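# Fit two printed parts onto jig pins, or call

## Task

Quickly seat both loose printed parts on their matching jig pins, following the drawing. If the kit turns out to be one that should not be assembled, leave every part untouched and instead keep the blue CALL button pressed for about one second using a closed gripper.

## Robot and tools

Robot: two arms, left_arm and right_arm, each a six-joint arm with a two-finger parallel gripper. All hand positions, velocities and targets use the scene frame. Its origin is at table-top height halfway between the nominal arm bases. +x points out over the table, +z points up, and left_arm sits on the +y side. Arm names do not match image left and right. Calibrated bases: left_arm at (+0.043, +0.286, 0) m, right_arm at (+0.041, -0.252, 0) m, both nearly unrotated. On each gripper the fingers point along its +z axis and open and close along its y axis. end_effector_position is the point between the pads, roughly 1 cm short of the fingertips. Reported poses can be off by a few cm, more when the arm is stretched far.

Command row: 14 numbers, always for both arms even if only one moves. The first 7 are left_arm, the next 7 are right_arm. Within each block the order is shoulder, elbow, wrist roll, wrist pitch, waist, wrist yaw, then gripper opening. The waist and elbow signs are flipped compared with the URDF, both in commands and in results. Each joint number lies in -1..1 and is an offset, not a pose. It is measured from the Joint targets as they were when the action or move began, not from the previous row, so sending the same offset again moves the joint further. Scale: 1.0 equals 2.811 rad for waist and shoulder, 2.53 for elbow, 2.575 for wrist pitch, 8.12 for wrist yaw and 9.528 for wrist roll. URDF ranges in radians: waist -2.880..2.880, shoulder 0..3.142, elbow 0..3.019, wrist pitch -1.693..1.571, wrist yaw -1.571..1.571, wrist roll -2.094..2.094. Remember to negate the ranges for waist and elbow. A request that goes more than 0.084 rad beyond a range is refused for both arms. The opening number is absolute: +1 is fully open and -1 is closed. Sending 0 there is a real command. To leave a gripper unchanged, repeat its current value. To hold an arm still, send 0 for all its joints.

execute_actions(actions, cameras): actions is a list of actions. Each action is a list of up to 15 rows, one per 1/30 s step. A shorter action keeps its last row until 15 steps have passed. Images are returned only when actions is empty or cameras asks for them. Use ["all"] for every camera and [] for none.

move(target, speed, blend, opening_speed, grip_force, blocking, cameras): drives all joints together toward target. target is one 14-number row or a list of up to 15 rows. Every row is an offset from the same starting Joint targets, not from the row before it. speed is the top speed in rad/s of whichever joint has the farthest to travel: 0.01 to 12.57, default 0.5, given as one value or one per target. blend in rad rounds the corners between listed targets. 0 means stop at each one. opening_speed is the gripper change per second on the -1..1 scale, 0.2 or more. grip_force is the pad force limit in N, 10 to 50 (full), either one value or one per arm. It stays set until changed, and lower values close more slowly. blocking=false returns after about 0.5 s while the move continues. Paths take at least 0.5 s and at most 10 s. They do not avoid obstacles or the other arm. The result adds a move: line saying done, off_target (at rest more than 0.035 rad from target), moving, held or fault, plus limits=held if steps were withheld. Neither done nor off_target tells you whether anything was touched.

wait(seconds 0..10) lets time pass while commands are held; a running move continues. stop() brakes a running move, and fast motion needs room to stop. zoom_image(camera, region [x0,y0,x1,y1] pixels, at most 504 by 504) enlarges part of the latest image from cam_high, cam_low, cam_over, cam_left_wrist or cam_right_wrist; all images are 504x504. read_manual(section="licences") returns only licence text. finished_scene() ends the scene for good. The goal must still hold once the robot lets go.

Result lines: Joint positions and Joint velocities give one block per arm in the joint order above (rad, rad/s), then the pad gap in m (0.094 when fully open). Joint targets is the base for your next offsets. grip_measured uses the opening scale. With nothing held it reads slightly wide, and on a hard part it reads up to about 0.064 narrower than the part. grip_effort_nm is the gripper motor effort (negative means closing) and is not a pad force. Joint torques are positive toward larger position numbers; numbers 2 and 4 wrap at ±28 N m. "joint sent to its limit" means a joint was stopped at its real end. "joint command not followed" means the clearance check changed some targets. A MOTOR HOT line appears near 85 °C. At 100 °C that arm goes limp and falls for 30 to 60 s or more. Holding loads, stretching out or pushing against things heats the motors.

Limits per step: each target can run only a fixed distance ahead of the measured angle. If a gripper would move more than 110 mm in one step, the step is scaled down, so large moves take several actions. To end a push, command the targets back past the measured positions.

Avoid: parts falling off the table or being left off it (that fails the task), collisions or presses between the two arms (including one gripper closing on the other's fingers), hard impacts with fixed or heavy objects, dropping parts from height or releasing them while moving, and fast contact. Close gently (low opening_speed or grip_force) on anything fragile. Release by commanding an opening well above grip_measured.

Each tool is called after "Request:" as name([rows], argument=value, ...), one row to a line, values as JSON.

## Session

Request:
execute_actions(actions=[])

Scene clock: 0.00 s.
left_arm: end_effector_position=(+0.6135, +0.3135, +0.2203) grip_measured=+1.000 grip_effort_nm=n/a end_effector_quat_wxyz=(+0.120, -0.323, +0.938, -0.044) | right_arm: end_effector_position=(+0.3789, -0.0281, +0.2396) grip_measured=+1.000 grip_effort_nm=n/a end_effector_quat_wxyz=(+0.081, -0.563, +0.802, +0.181)
Joint names: [shoulder, elbow, wrist roll, wrist pitch, waist, wrist yaw]
Joint positions: left_arm=[1.675 -1.571 -0.612 -1.21 -0.046 0.018 0.094] | right_arm=[1.331 -1.224 -0.781 -1.366 -0.407 -0.387 0.094]
Joint velocities: within noise
Joint torques (N m): no reading
Motor temperatures (°C): left_arm=[27 22 25 24 25 25 24] | right_arm=[23 25 22 23 25 25 24]
Heat: left arm: hottest shoulder 27 °C; right arm: hottest waist 25 °C.
Joint targets: left_arm=[1.678 -1.597 -0.612 -1.209 -0.046 0.018] | right_arm=[1.334 -1.247 -0.781 -1.365 -0.407 -0.387]
Tool commands: left_gripper/opening=+1.0 right_gripper/opening=+1.0

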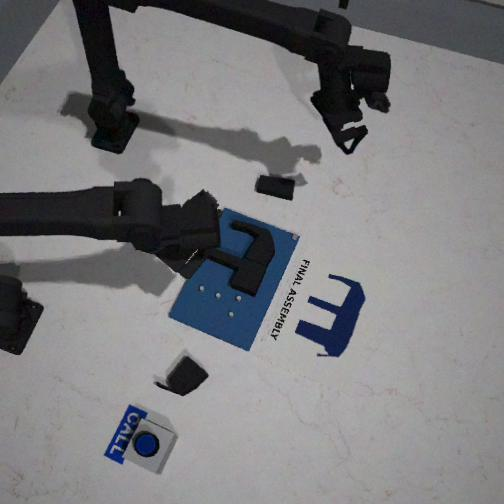

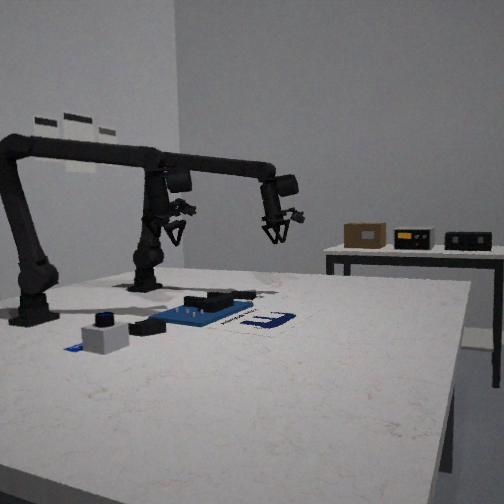

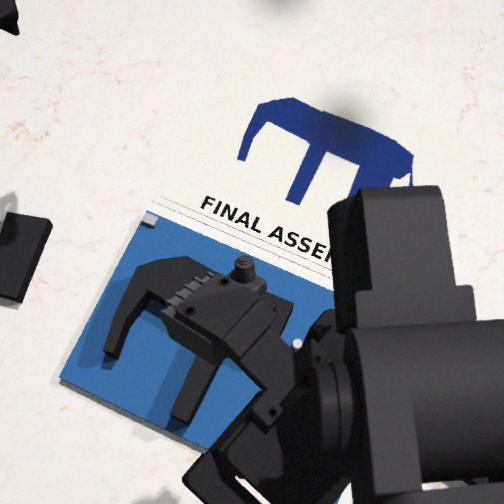

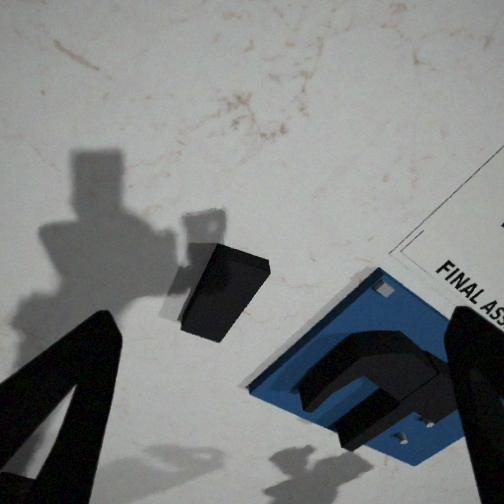

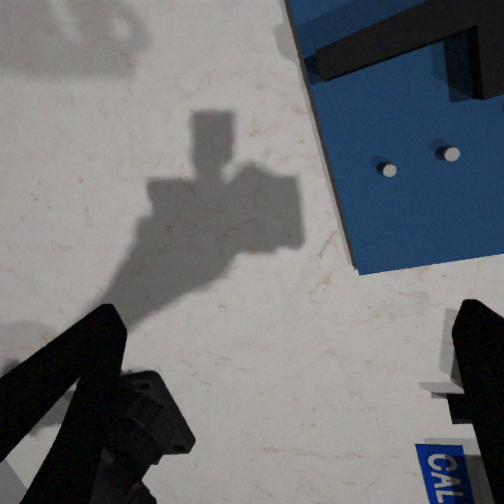

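Request:
zoom_image(camera="cam_high", region=[150, 160, 390, 400])

Request:
zoom_image(camera="cam_over", region=[0, 80, 424, 504])

Request:
zoom_image(camera="cam_left_wrist", region=[150, 210, 504, 504])

Request:
zoom_image(camera="cam_low", region=[60, 250, 310, 400])

Request:
zoom_image(camera="cam_high", region=[100, 320, 240, 480])

Scaled by 2.100.

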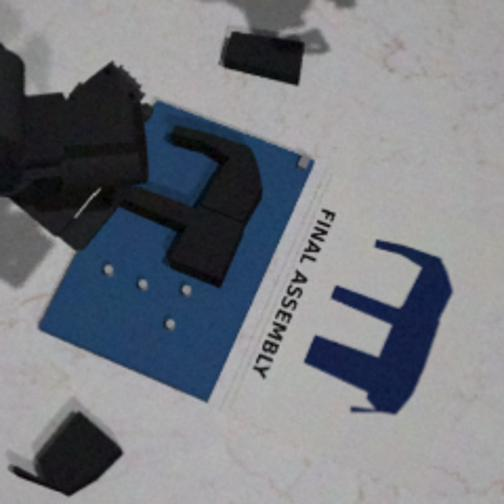

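Scaled by 1.189.

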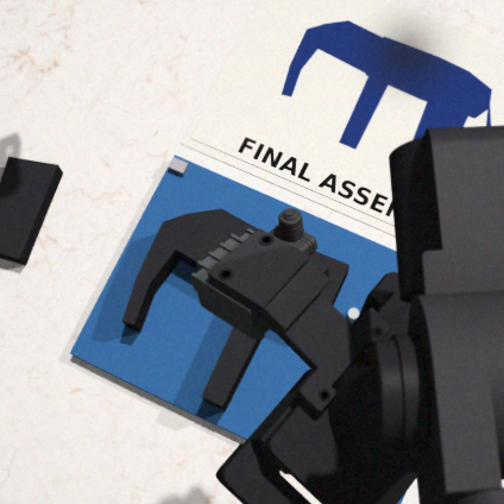

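Scaled by 1.424.

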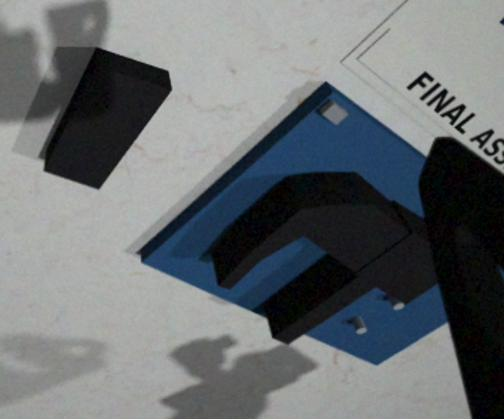

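Scaled by 2.016.

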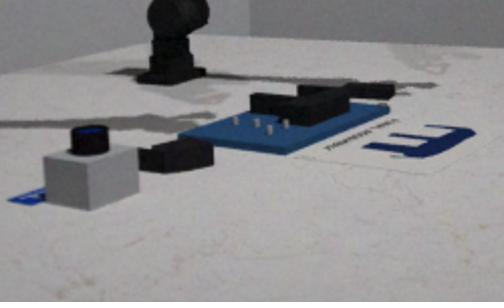

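Scaled by 3.150.

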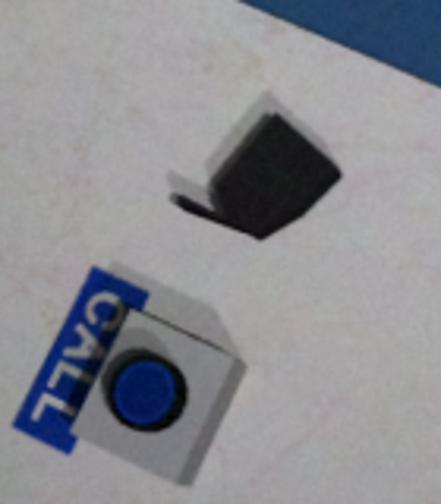

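Request:
move(target=[0,0,0,0,0,0,1,0.1113,-0.1427,0.082,-0.0649,0.1252,0.0477,1], speed=1.0, cameras=["all"])

Request:
zoom_image(camera="cam_right_wrist", region=[100, 50, 400, 350])

Request:
zoom_image(camera="cam_over", region=[100, 150, 454, 504])

Request:
zoom_image(camera="cam_over", region=[200, 50, 504, 354])

Scene clock: 51.03 s.
left_arm: end_effector_position=(+0.6135, +0.3135, +0.2203) grip_measured=+1.000 grip_effort_nm=-0.01 end_effector_quat_wxyz=(+0.120, -0.323, +0.938, -0.044) | right_arm: end_effector_position=(+0.5277, -0.2192, +0.2292) grip_measured=+1.000 grip_effort_nm=-0.01 end_effector_quat_wxyz=(-0.012, -0.041, +0.999, +0.001)
Joint names: [shoulder, elbow, wrist roll, wrist pitch, waist, wrist yaw]
Joint positions: left_arm=[1.675 -1.571 -0.612 -1.21 -0.046 0.018 0.094] | right_arm=[1.633 -1.562 -0.015 -1.523 -0.05 -0.003 0.094]
Joint torques (N m): left_arm=[-13.68 -12.21 0.08 0.4 -0.44 0.06] | right_arm=[-10.93 -14.72 0.24 0.42 -1.32 0.13]
Motor temperatures (°C): left_arm=[28 28 25 24 25 25 24] | right_arm=[25 33 22 23 25 25 24]
Heat: left arm: hottest shoulder 28 °C; right arm: hottest elbow 33 °C.
Joint targets: left_arm=[1.678 -1.597 -0.612 -1.209 -0.046 0.018] | right_arm=[1.647 -1.608 0.001 -1.532 -0.055 0.000]
move: off_target (right_arm); right_arm: the elbow is farthest, 0.046 rad from its target
camera_calibration:
cam_right_wrist: T_world_to_cam=[[0.0188576, -0.995246, -0.095552, -0.200927], [-0.788338, -0.0735816, 0.610827, 0.291444], [-0.614953, 0.0638085, -0.785978, 0.611983], [0, 0, 0, 1]] pos_world=[0.609886, -0.217576, 0.283784]

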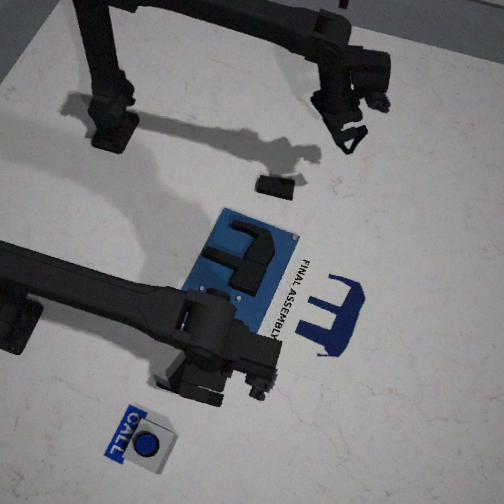

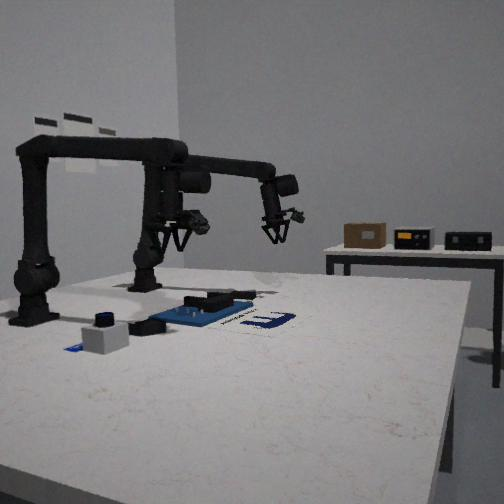

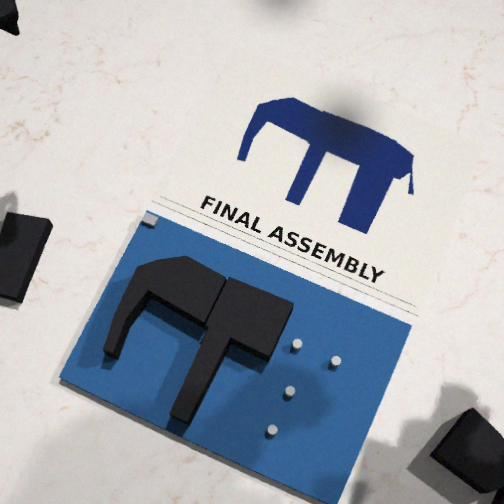

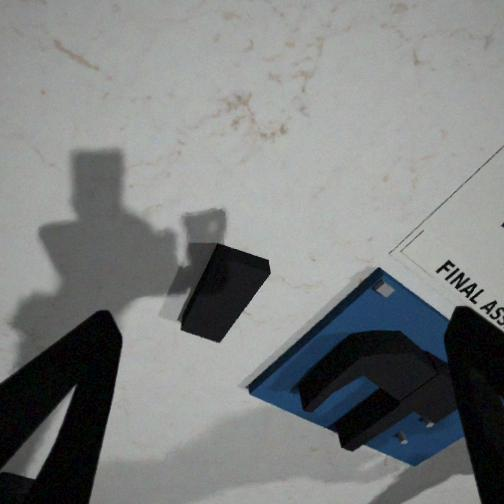

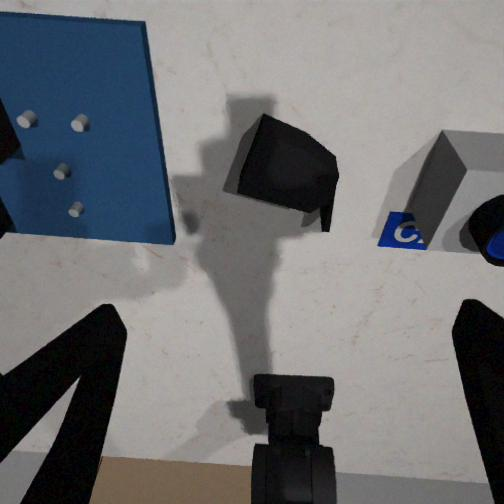

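Scaled by 1.680.

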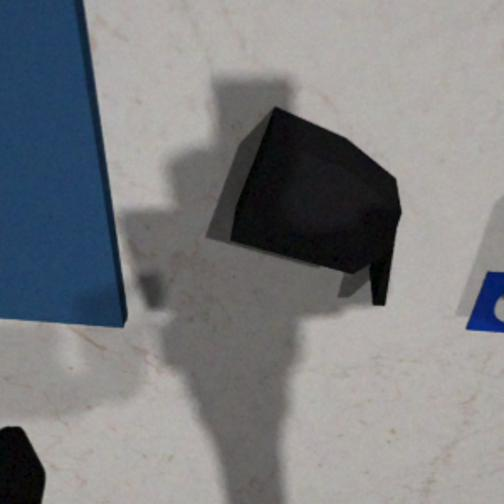

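Scaled by 1.424.

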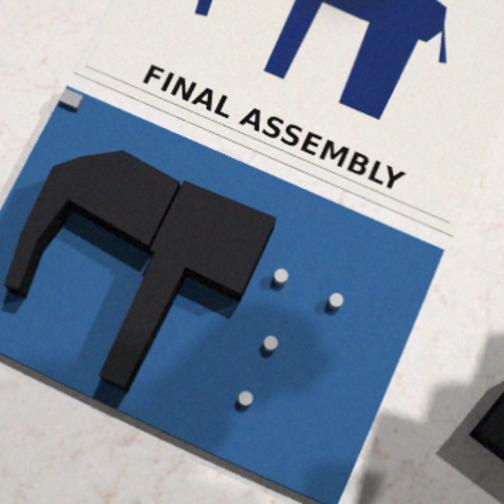

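Scaled by 1.658.

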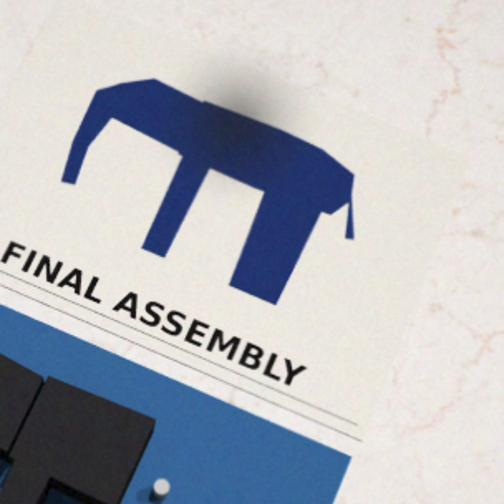

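Request:
move(target=[-0.0356,0.0913,0.0427,-0.0478,0.0363,-0.0022,1,-0.0359,0.1091,-0.129,0.0773,-0.0028,0,1], speed=1.0, cameras=["cam_left_wrist","cam_right_wrist","cam_over"])

Request:
zoom_image(camera="cam_right_wrist", region=[100, 150, 400, 450])

Request:
zoom_image(camera="cam_left_wrist", region=[100, 150, 400, 450])

Scene clock: 123.03 s.
left_arm: end_effector_position=(+0.5208, +0.2677, +0.1784) grip_measured=+1.000 grip_effort_nm=-0.01 end_effector_quat_wxyz=(+0.016, -0.089, +0.996, -0.004) | right_arm: end_effector_position=(+0.4972, -0.2189, +0.1774) grip_measured=+1.000 grip_effort_nm=-0.02 end_effector_quat_wxyz=(+0.003, -0.599, +0.800, +0.000)
Joint names: [shoulder, elbow, wrist roll, wrist pitch, waist, wrist yaw]
Joint positions: left_arm=[1.59 -1.375 -0.215 -1.323 0.044 0.004 0.094] | right_arm=[1.556 -1.333 -1.213 -1.343 -0.056 -0.003 0.094]
Joint torques (N m): left_arm=[-12.98 -8.88 0.18 -0.35 0.56 -0.08] | right_arm=[-11.16 -10.24 -0.12 1.09 -1.61 0.04]
Heat: left arm: hottest elbow 32 °C; right arm: hottest elbow 36 °C.
Joint targets: left_arm=[1.578 -1.366 -0.206 -1.332 0.056 0.000] | right_arm=[1.546 -1.332 -1.228 -1.333 -0.062 0.000]
move: done
camera_calibration:
cam_left_wrist: T_world_to_cam=[[0.0914081, -0.994357, -0.0538472, 0.236107], [-0.782966, -0.105177, 0.613109, 0.352181], [-0.615312, -0.0138826, -0.788161, 0.563302], [0, 0, 0, 1]] pos_world=[0.60077, 0.279636, 0.240761]
cam_right_wrist: T_world_to_cam=[[0.936735, -0.338119, -0.0905674, -0.518414], [-0.2235, -0.776868, 0.588663, -0.131817], [-0.269397, -0.53118, -0.803289, 0.253464], [0, 0, 0, 1]] pos_world=[0.524438, -0.143055, 0.234249]
Images, in order (width x height): cam_over 504x504, cam_left_wrist 504x504, cam_right_wrist 504x504.

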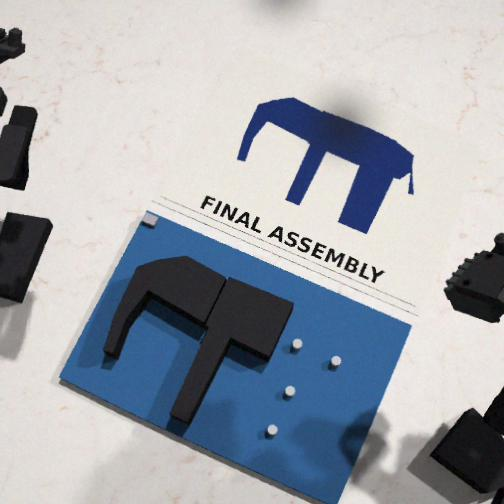

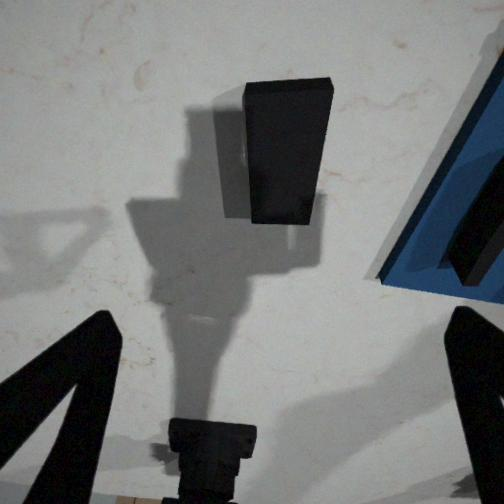

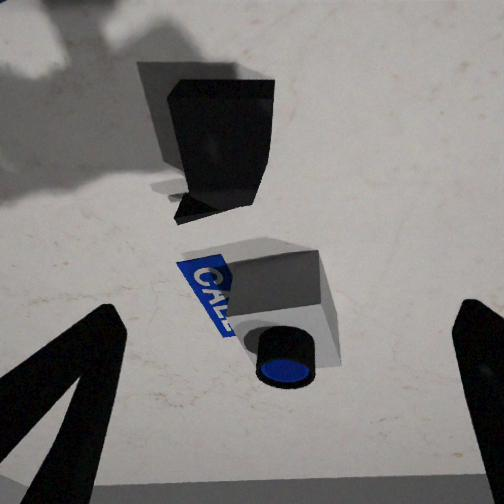

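Scaled by 1.680.

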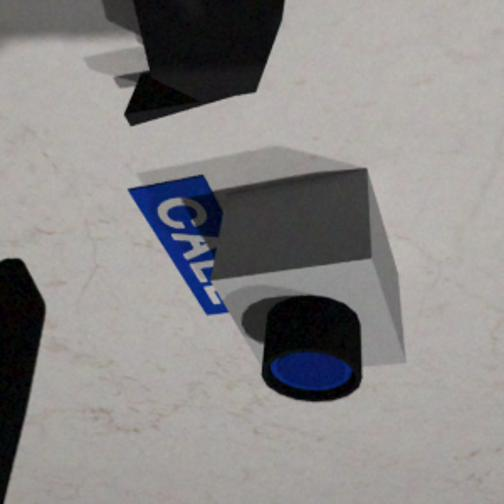

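Scaled by 1.680.

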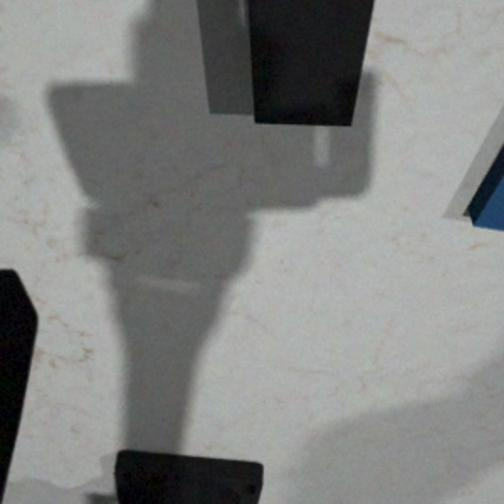

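Request:
move(target=[0.0413,0.0874,0.0070,0.1204,0.0014,0,1,0.0263,0.1123,0.0063,0.1297,-0.0032,0,1], speed=0.6, cameras=["cam_left_wrist","cam_right_wrist","cam_low","cam_over","cam_high"])

Request:
zoom_image(camera="cam_low", region=[60, 220, 310, 370])

Scene clock: 160.43 s.
left_arm: end_effector_position=(+0.5023, +0.2673, +0.0526) grip_measured=+1.000 grip_effort_nm=-0.01 end_effector_quat_wxyz=(-0.003, -0.055, +0.998, -0.002) | right_arm: end_effector_position=(+0.4644, -0.2174, +0.0510) grip_measured=+1.000 grip_effort_nm=-0.02 end_effector_quat_wxyz=(-0.004, -0.592, +0.806, +0.004)
Joint names: [shoulder, elbow, wrist roll, wrist pitch, waist, wrist yaw]
Joint positions: left_arm=[1.691 -1.147 -0.148 -1.033 0.046 0.004 0.094] | right_arm=[1.616 -1.044 -1.184 -1.009 -0.065 -0.003 0.094]
Joint torques (N m): left_arm=[-11.69 -8.14 0.14 0.29 0.67 -0.08] | right_arm=[-9.58 -9.29 0.21 1.06 -1.38 0.04]
Heat: left arm: hottest shoulder 30 °C; right arm: hottest elbow 36 °C.
Joint targets: left_arm=[1.694 -1.145 -0.139 -1.022 0.060 0.000] | right_arm=[1.620 -1.048 -1.169 -0.999 -0.071 0.000]
move: done
camera_calibration:
cam_left_wrist: T_world_to_cam=[[0.0207854, -0.99808, -0.0583389, 0.267379], [-0.764194, -0.053485, 0.642765, 0.389918], [-0.644651, 0.0312222, -0.763839, 0.454204], [0, 0, 0, 1]] pos_world=[0.585218, 0.273539, 0.111912]
cam_right_wrist: T_world_to_cam=[[0.928701, -0.355948, -0.103995, -0.498078], [-0.229412, -0.771815, 0.593019, -0.0599839], [-0.291349, -0.52688, -0.798445, 0.154803], [0, 0, 0, 1]] pos_world=[0.493906, -0.142023, 0.107376]

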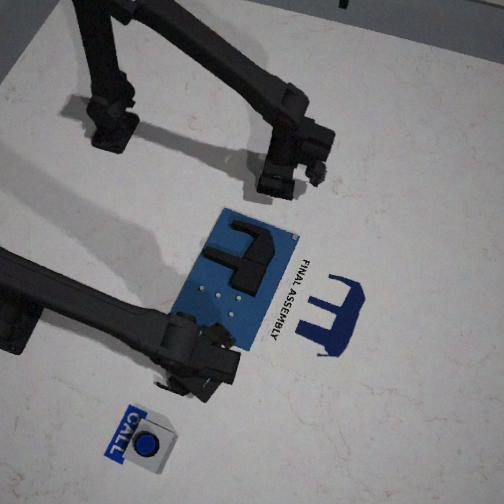

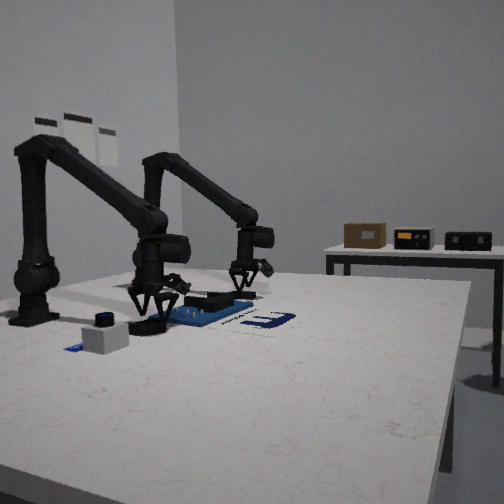

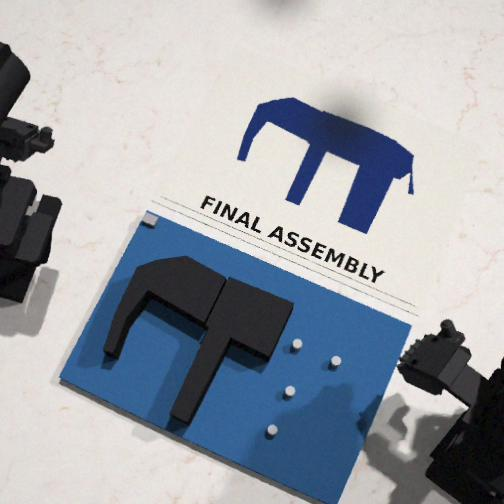

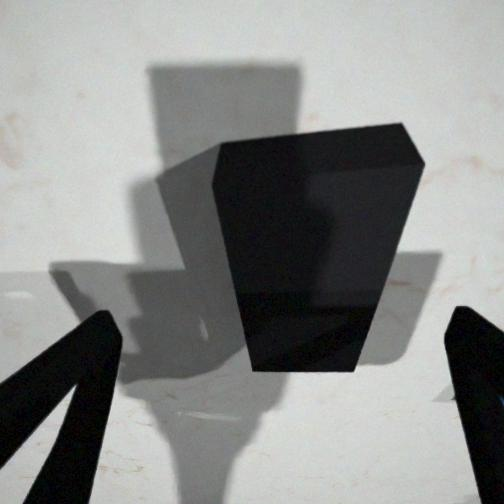

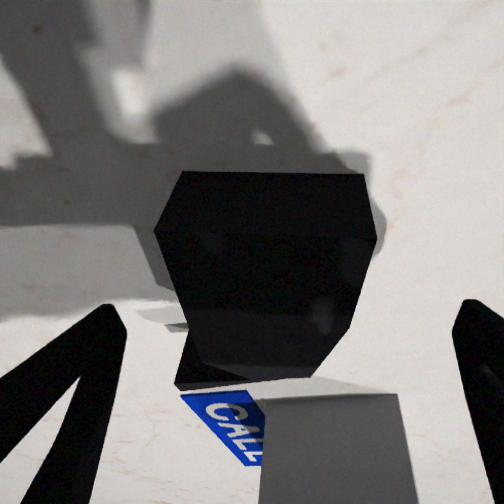

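Scaled by 2.016.

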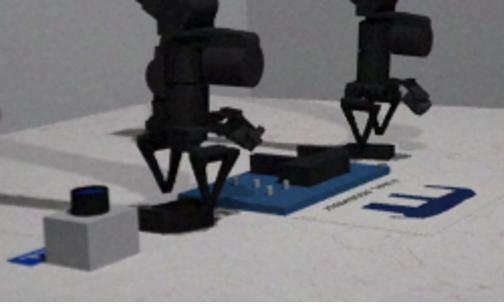

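Request:
move(target=[0.0141,0.0166,-0.0008,0.0318,0.0063,0,1,0.0135,0.0172,0.0016,0.0319,-0.0052,0,1], speed=0.2, cameras=["cam_left_wrist","cam_right_wrist","cam_low"])

Request:
zoom_image(camera="cam_low", region=[60, 220, 310, 370])

Scene clock: 195.83 s.
left_arm: end_effector_position=(+0.5021, +0.2588, +0.0272) grip_measured=+1.000 grip_effort_nm=-0.01 end_effector_quat_wxyz=(+0.004, -0.046, +0.999, -0.002) | right_arm: end_effector_position=(+0.4630, -0.2108, +0.0267) grip_measured=+1.000 grip_effort_nm=-0.02 end_effector_quat_wxyz=(+0.002, -0.592, +0.806, +0.001)
Joint names: [shoulder, elbow, wrist roll, wrist pitch, waist, wrist yaw]
Joint positions: left_arm=[1.721 -1.109 -0.148 -0.951 0.065 0.004 0.094] | right_arm=[1.645 -1.004 -1.169 -0.927 -0.08 -0.003 0.094]
Joint torques (N m): left_arm=[-11.52 -7.51 0.08 0.32 0.62 -0.07] | right_arm=[-9.17 -8.57 0.22 1.07 -1.44 0.04]
Heat: left arm: hottest shoulder 30 °C; right arm: hottest elbow 35 °C.
Joint targets: left_arm=[1.734 -1.103 -0.147 -0.940 0.077 0.000] | right_arm=[1.658 -1.005 -1.153 -0.917 -0.086 0.000]
move: done
camera_calibration:
cam_left_wrist: T_world_to_cam=[[0.00287298, -0.998342, -0.057483, 0.266536], [-0.773785, -0.0386318, 0.63227, 0.406912], [-0.633442, 0.0426629, -0.772613, 0.426588], [0, 0, 0, 1]] pos_world=[0.584316, 0.263614, 0.0876305]
cam_right_wrist: T_world_to_cam=[[0.929986, -0.355861, -0.0921339, -0.497932], [-0.237243, -0.772501, 0.589032, -0.0371633], [-0.280787, -0.525934, -0.80284, 0.133823], [0, 0, 0, 1]] pos_world=[0.491829, -0.135521, 0.0834521]
Images, in order (width x height): cam_low 504x504, cam_left_wrist 504x504, cam_right_wrist 504x504.

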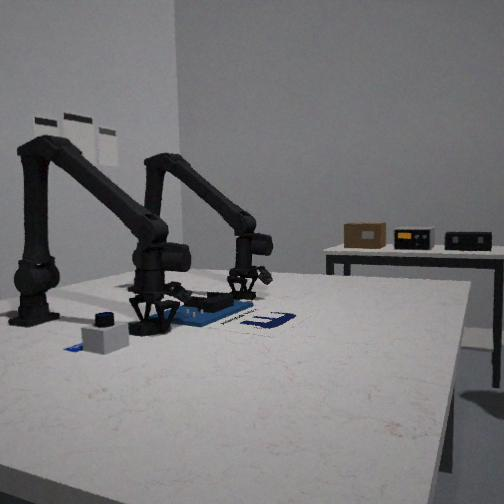

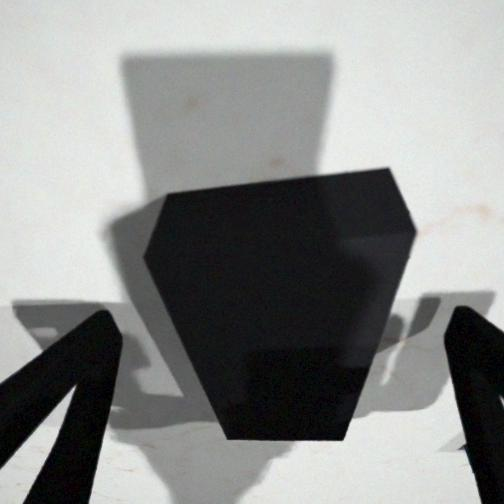

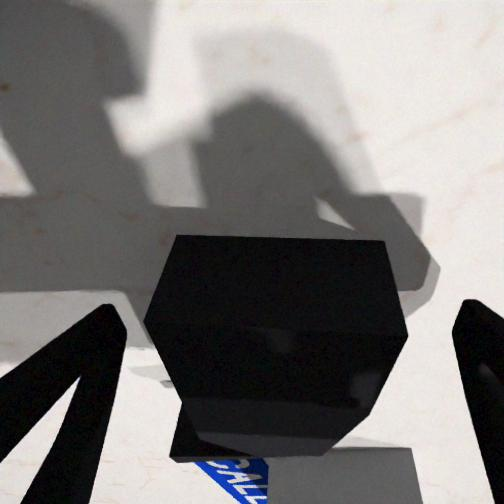

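Scaled by 2.016.

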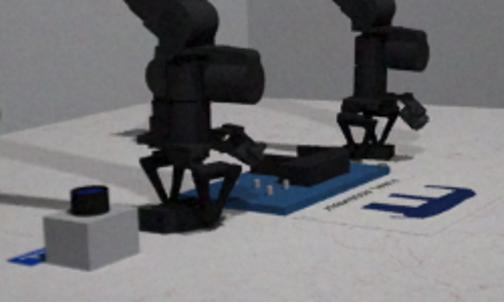

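Request:
move([
  [-0.0018,0.0097,0,0.0076,0.0006,0,1,-0.0018,0.0104,-0.0020,0.0080,0.0068,0,1],
  [-0.0018,0.0097,0,0.0076,0.0006,0,-0.3,-0.0018,0.0104,-0.0020,0.0080,0.0068,0,0.0],
], speed=0.2, opening_speed=0.6, cameras=["cam_left_wrist","cam_right_wrist","cam_low"])

Scene clock: 211.77 s.
left_arm: end_effector_position=(+0.5000, +0.2593, +0.0229) grip_measured=-0.114 grip_effort_nm=-1.02 end_effector_quat_wxyz=(+0.006, -0.045, +0.999, +0.001) | right_arm: end_effector_position=(+0.4569, -0.2145, +0.0193) grip_measured=+0.145 grip_effort_nm=-1.03 end_effector_quat_wxyz=(+0.001, -0.589, +0.808, +0.001)
Joint names: [shoulder, elbow, wrist roll, wrist pitch, waist, wrist yaw]
Joint positions: left_arm=[1.721 -1.095 -0.148 -0.933 0.066 -0.002 0.042] | right_arm=[1.645 -0.979 -1.168 -0.906 -0.073 -0.003 0.054]
Joint torques (N m): left_arm=[-11.58 -6.69 0.08 0.4 0.56 0.19] | right_arm=[-9.29 -8.24 0.02 1.06 -0.38 0.05]
Heat: left arm: hottest shoulder 30 °C; right arm: hottest elbow 35 °C.
Joint targets: left_arm=[1.729 -1.078 -0.147 -0.921 0.079 0.000] | right_arm=[1.653 -0.978 -1.172 -0.896 -0.067 0.000]
move: done
camera_calibration:
cam_left_wrist: T_world_to_cam=[[0.00173384, -0.997993, -0.0632984, 0.267358], [-0.776705, -0.0412134, 0.628515, 0.410342], [-0.629863, 0.0480744, -0.775217, 0.418755], [0, 0, 0, 1]] pos_world=[0.582009, 0.263602, 0.0836434]
cam_right_wrist: T_world_to_cam=[[0.926939, -0.363036, -0.0948111, -0.494291], [-0.241394, -0.770445, 0.590037, -0.0348051], [-0.287251, -0.524042, -0.80179, 0.127572], [0, 0, 0, 1]] pos_world=[0.486421, -0.139408, 0.0759576]
Images, in order (width x height): cam_low 504x504, cam_left_wrist 504x504, cam_right_wrist 504x504.

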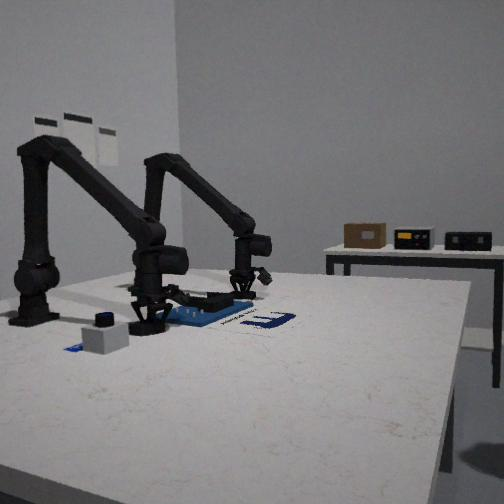

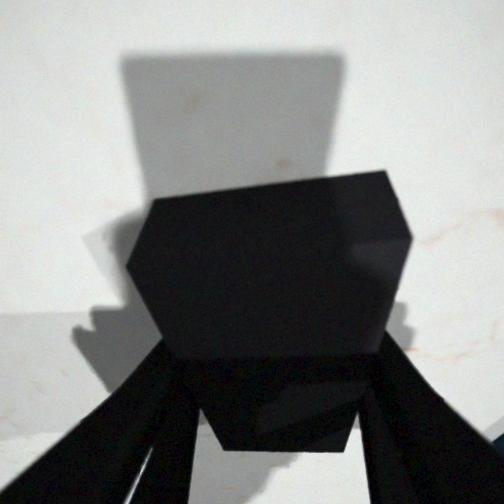

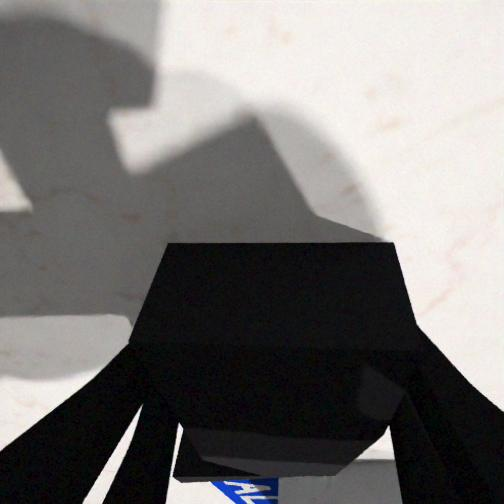

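Request:
move([
  [0,0,0,0,0,0,-0.3,-0.0444,-0.0429,0,-0.0905,0,0,0.0],
  [0,0,0,0,0,0,-0.3,0.0404,-0.1519,0.005,-0.1051,-0.1288,0,0.0],
], speed=[0.3,0.5], blend=[0.03,0], cameras=["cam_right_wrist","cam_over","cam_low","cam_left_wrist"])

Request:
zoom_image(camera="cam_low", region=[100, 200, 300, 350])

Scene clock: 248.40 s.
left_arm: end_effector_position=(+0.5000, +0.2593, +0.0229) grip_measured=-0.114 grip_effort_nm=-1.04 end_effector_quat_wxyz=(+0.006, -0.045, +0.999, +0.001) | right_arm: end_effector_position=(+0.4875, -0.0359, +0.0789) grip_measured=+0.145 grip_effort_nm=-1.03 end_effector_quat_wxyz=(+0.014, +0.715, -0.699, -0.005)
Joint names: [shoulder, elbow, wrist roll, wrist pitch, waist, wrist yaw]
Joint positions: left_arm=[1.721 -1.095 -0.148 -0.933 0.066 -0.002 0.042] | right_arm=[1.756 -1.314 -1.141 -1.158 -0.434 -0.001 0.054]
Joint torques (N m): left_arm=[-11.63 -6.65 0.08 0.39 0.62 0.19] | right_arm=[-12.16 -13.79 0.22 0.36 -0.67 -0.03]
Heat: left arm: hottest shoulder 30 °C; right arm: hottest elbow 33 °C.
Joint targets: left_arm=[1.729 -1.078 -0.147 -0.921 0.079 0.000] | right_arm=[1.766 -1.363 -1.125 -1.167 -0.429 0.000]
move: off_target (right_arm); right_arm: the elbow is farthest, 0.048 rad from its target
camera_calibration:
cam_left_wrist: T_world_to_cam=[[0.00173384, -0.997993, -0.0632984, 0.267358], [-0.776705, -0.0412134, 0.628515, 0.410342], [-0.629863, 0.0480744, -0.775217, 0.418755], [0, 0, 0, 1]] pos_world=[0.582009, 0.263602, 0.0836434]
cam_right_wrist: T_world_to_cam=[[0.992009, -0.0412237, -0.119239, -0.470353], [0.0390696, -0.798277, 0.601021, -0.0636302], [-0.119962, -0.600877, -0.790288, 0.192528], [0, 0, 0, 1]] pos_world=[0.492177, 0.0455014, 0.134311]
Images, in order (width x height): cam_low 504x504, cam_over 504x504, cam_left_wrist 504x504, cam_right_wrist 504x504.

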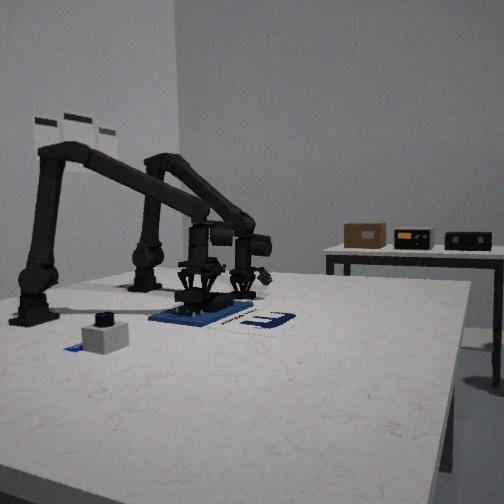

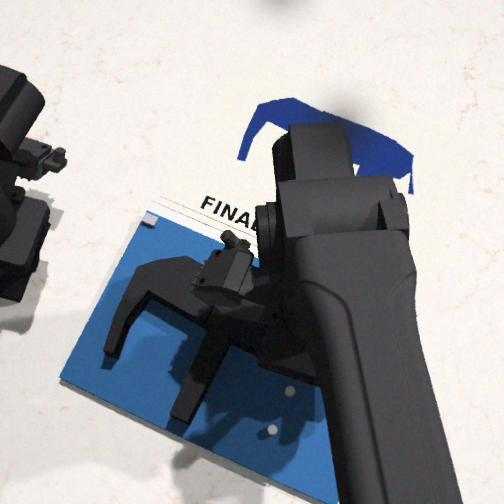

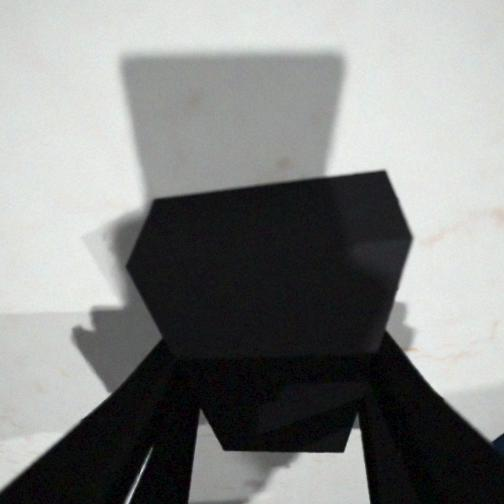

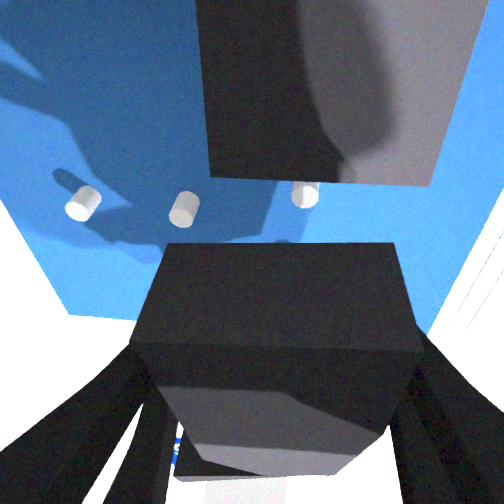

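Scaled by 2.520.

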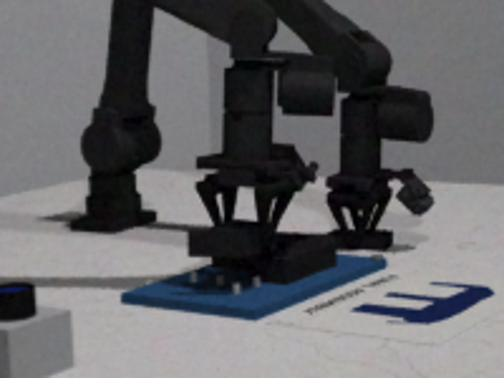

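Request:
move(target=[0,0,0,0,0,0,-0.3,0.0160,-0.0054,0.0088,0.0119,-0.0062,0,0.0], speed=0.2, cameras=["cam_right_wrist"])

Scene clock: 270.87 s.
left_arm: end_effector_position=(+0.5000, +0.2593, +0.0229) grip_measured=-0.114 grip_effort_nm=-1.04 end_effector_quat_wxyz=(+0.006, -0.045, +0.999, +0.001) | right_arm: end_effector_position=(+0.4924, -0.0301, +0.0627) grip_measured=+0.145 grip_effort_nm=-1.03 end_effector_quat_wxyz=(+0.022, +0.687, -0.727, -0.007)
Joint names: [shoulder, elbow, wrist roll, wrist pitch, waist, wrist yaw]
Joint positions: left_arm=[1.721 -1.095 -0.148 -0.933 0.066 -0.002 0.042] | right_arm=[1.801 -1.33 -1.057 -1.145 -0.441 -0.001 0.054]
Joint torques (N m): left_arm=[-11.63 -6.68 0.08 0.39 0.62 0.19] | right_arm=[-12.45 -13.46 0.22 0.96 -1.38 -0.02]
Motor temperatures (°C): left_arm=[31 27 25 24 25 25 26] | right_arm=[30 34 22 23 25 25 26]
Heat: left arm: hottest shoulder 31 °C; right arm: hottest elbow 34 °C.
Joint targets: left_arm=[1.729 -1.078 -0.147 -0.921 0.079 0.000] | right_arm=[1.811 -1.376 -1.041 -1.136 -0.447 0.000]
move: off_target (right_arm); right_arm: the elbow is farthest, 0.047 rad from its target
camera_calibration:
cam_right_wrist: T_world_to_cam=[[0.984083, -0.119329, -0.131683, -0.474627], [-0.014706, -0.793154, 0.608843, -0.0232856], [-0.177098, -0.597216, -0.782285, 0.211515], [0, 0, 0, 1]] pos_world=[0.504189, 0.0512142, 0.117142]
Images, in order (width x height): cam_right_wrist 504x504.

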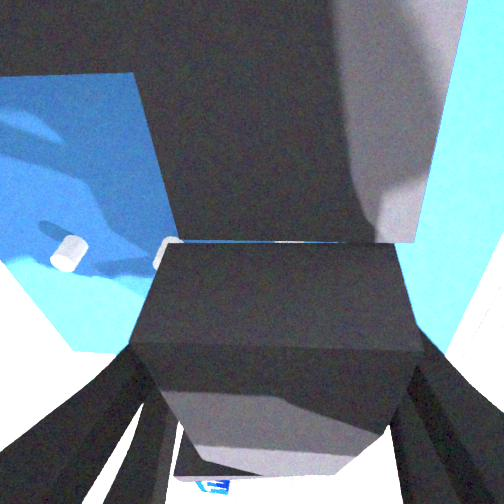

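Request:
move(target=[0,0,0,0,0,0,-0.3,-0.0021,0.0115,0.0002,0.0264,-0.0007,0,0.0], speed=0.2, cameras=["cam_right_wrist"])

Request:
zoom_image(camera="cam_right_wrist", region=[90, 180, 450, 480])

Scene clock: 291.80 s.
left_arm: end_effector_position=(+0.5000, +0.2593, +0.0229) grip_measured=-0.114 grip_effort_nm=-1.04 end_effector_quat_wxyz=(+0.006, -0.045, +0.999, +0.001) | right_arm: end_effector_position=(+0.5039, -0.0261, +0.0624) grip_measured=+0.145 grip_effort_nm=-1.03 end_effector_quat_wxyz=(-0.001, +0.686, -0.727, +0.004)
Joint names: [shoulder, elbow, wrist roll, wrist pitch, waist, wrist yaw]
Joint positions: left_arm=[1.721 -1.095 -0.148 -0.933 0.066 -0.002 0.042] | right_arm=[1.801 -1.33 -1.056 -1.097 -0.44 0.007 0.054]
Joint torques (N m): left_arm=[-11.63 -6.69 0.09 0.39 0.56 0.19] | right_arm=[-12.98 -10.95 0.25 1.69 -1.61 -0.28]
Heat: left arm: hottest shoulder 31 °C; right arm: hottest elbow 38 °C.
Joint targets: left_arm=[1.729 -1.078 -0.147 -0.921 0.079 0.000] | right_arm=[1.805 -1.347 -1.039 -1.068 -0.448 0.000]
move: done
camera_calibration:
cam_right_wrist: T_world_to_cam=[[0.989135, -0.11863, -0.0868263, -0.490842], [-0.0438876, -0.801968, 0.595752, -0.00444581], [-0.140306, -0.585469, -0.798461, 0.198533], [0, 0, 0, 1]] pos_world=[0.513169, 0.0544408, 0.118551]
Images, in order (width x height): cam_right_wrist 504x504.

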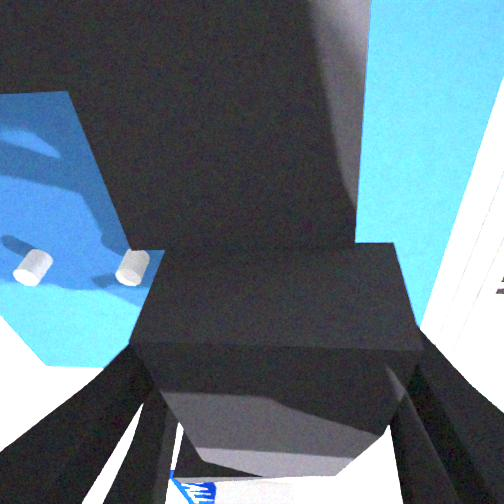

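Scaled by 1.400.

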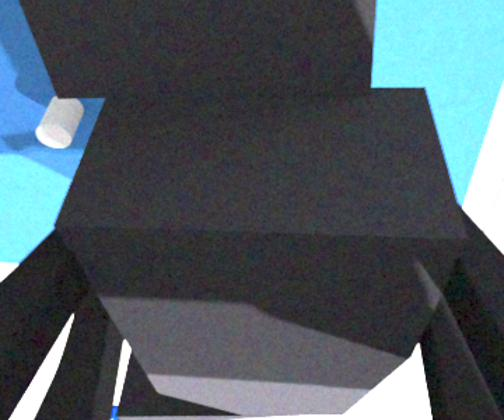

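Request:
move(target=[0,0,0,0,0,0,-0.3,-0.0007,0.0126,-0.0034,0.0109,-0.0016,0,0.0], speed=0.15, cameras=["cam_right_wrist"])

Request:
zoom_image(camera="cam_right_wrist", region=[90, 180, 450, 480])

Scene clock: 317.93 s.
left_arm: end_effector_position=(+0.5000, +0.2593, +0.0229) grip_measured=-0.114 grip_effort_nm=-1.04 end_effector_quat_wxyz=(+0.006, -0.045, +0.999, +0.001) | right_arm: end_effector_position=(+0.5045, -0.0264, +0.0556) grip_measured=+0.145 grip_effort_nm=-1.03 end_effector_quat_wxyz=(-0.008, +0.689, -0.725, +0.008)
Joint names: [shoulder, elbow, wrist roll, wrist pitch, waist, wrist yaw]
Joint positions: left_arm=[1.721 -1.095 -0.148 -0.933 0.066 -0.002 0.042] | right_arm=[1.801 -1.31 -1.062 -1.06 -0.44 0.01 0.054]
Joint torques (N m): left_arm=[-11.63 -6.69 0.09 0.4 0.62 0.19] | right_arm=[-13.04 -9.83 -0.04 1.51 -1.96 -0.4]
Heat: left arm: hottest shoulder 31 °C; right arm: hottest elbow 38 °C.
Joint targets: left_arm=[1.729 -1.078 -0.147 -0.921 0.079 0.000] | right_arm=[1.804 -1.315 -1.071 -1.040 -0.453 0.000]
move: done
camera_calibration:
cam_right_wrist: T_world_to_cam=[[0.991068, -0.112355, -0.0718307, -0.493703], [-0.0483551, -0.804768, 0.591617, 0.00179222], [-0.124278, -0.58286, -0.803013, 0.185235], [0, 0, 0, 1]] pos_world=[0.512401, 0.0539386, 0.112223]
Images, in order (width x height): cam_right_wrist 504x504.

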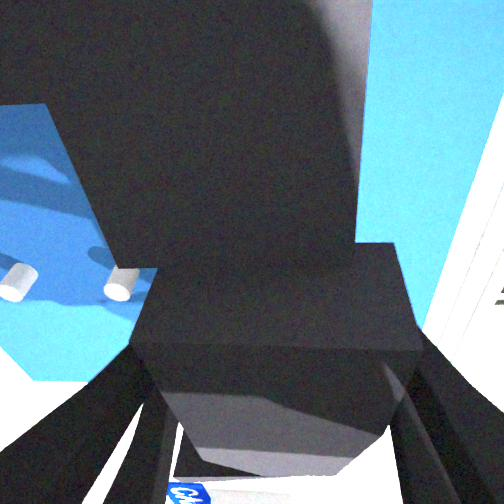

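Scaled by 1.400.

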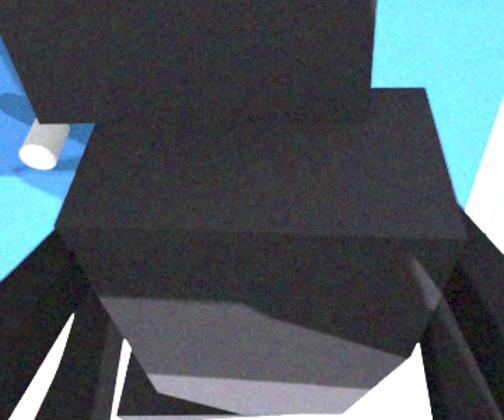

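Request:
move(target=[0,0,0,0,0,0,-0.3,-0.0011,0.0087,-0.0025,0,-0.0018,-0.0012,0.0], speed=0.15, cameras=["cam_right_wrist","cam_low"])

Request:
zoom_image(camera="cam_right_wrist", region=[90, 180, 450, 480])

Scene clock: 336.03 s.
left_arm: end_effector_position=(+0.5000, +0.2593, +0.0229) grip_measured=-0.114 grip_effort_nm=-1.04 end_effector_quat_wxyz=(+0.006, -0.045, +0.999, +0.001) | right_arm: end_effector_position=(+0.4970, -0.0262, +0.0489) grip_measured=+0.145 grip_effort_nm=-1.03 end_effector_quat_wxyz=(-0.004, +0.695, -0.719, +0.000)
Joint names: [shoulder, elbow, wrist roll, wrist pitch, waist, wrist yaw]
Joint positions: left_arm=[1.721 -1.095 -0.148 -0.933 0.066 -0.002 0.042] | right_arm=[1.801 -1.29 -1.075 -1.053 -0.443 -0.001 0.054]
Joint torques (N m): left_arm=[-11.58 -6.68 0.08 0.38 0.56 0.19] | right_arm=[-13.1 -9.5 -0.16 1.18 -2.2 -0.35]
Heat: left arm: hottest shoulder 31 °C; right arm: hottest elbow 36 °C.
Joint targets: left_arm=[1.729 -1.078 -0.147 -0.921 0.079 0.000] | right_arm=[1.800 -1.293 -1.095 -1.040 -0.458 -0.010]
move: done
camera_calibration:
cam_right_wrist: T_world_to_cam=[[0.991514, -0.0955704, -0.0881212, -0.485616], [-0.0256026, -0.808161, 0.588405, -0.00570893], [-0.12745, -0.581156, -0.80375, 0.180751], [0, 0, 0, 1]] pos_world=[0.504386, 0.0540203, 0.105845]
Images, in order (width x height): cam_low 504x504, cam_right_wrist 504x504.

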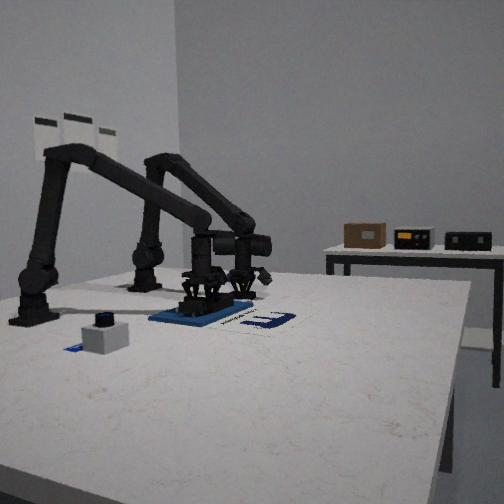

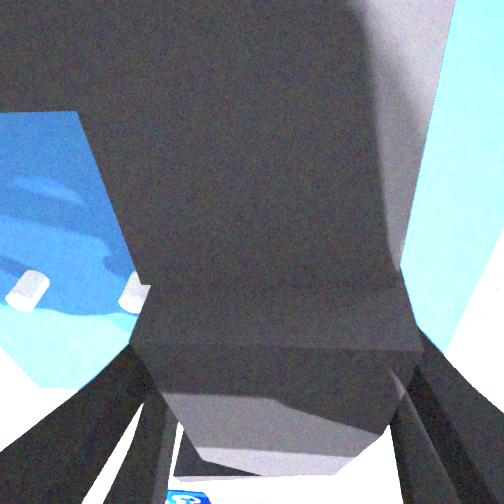

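Scaled by 1.400.

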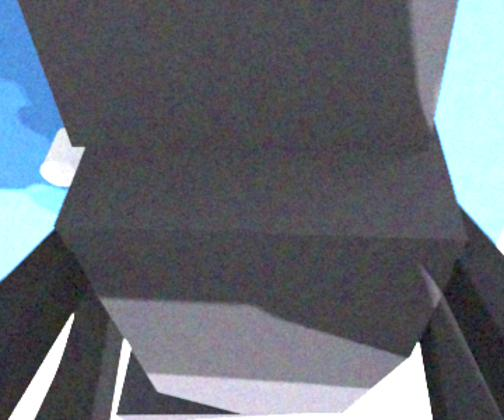

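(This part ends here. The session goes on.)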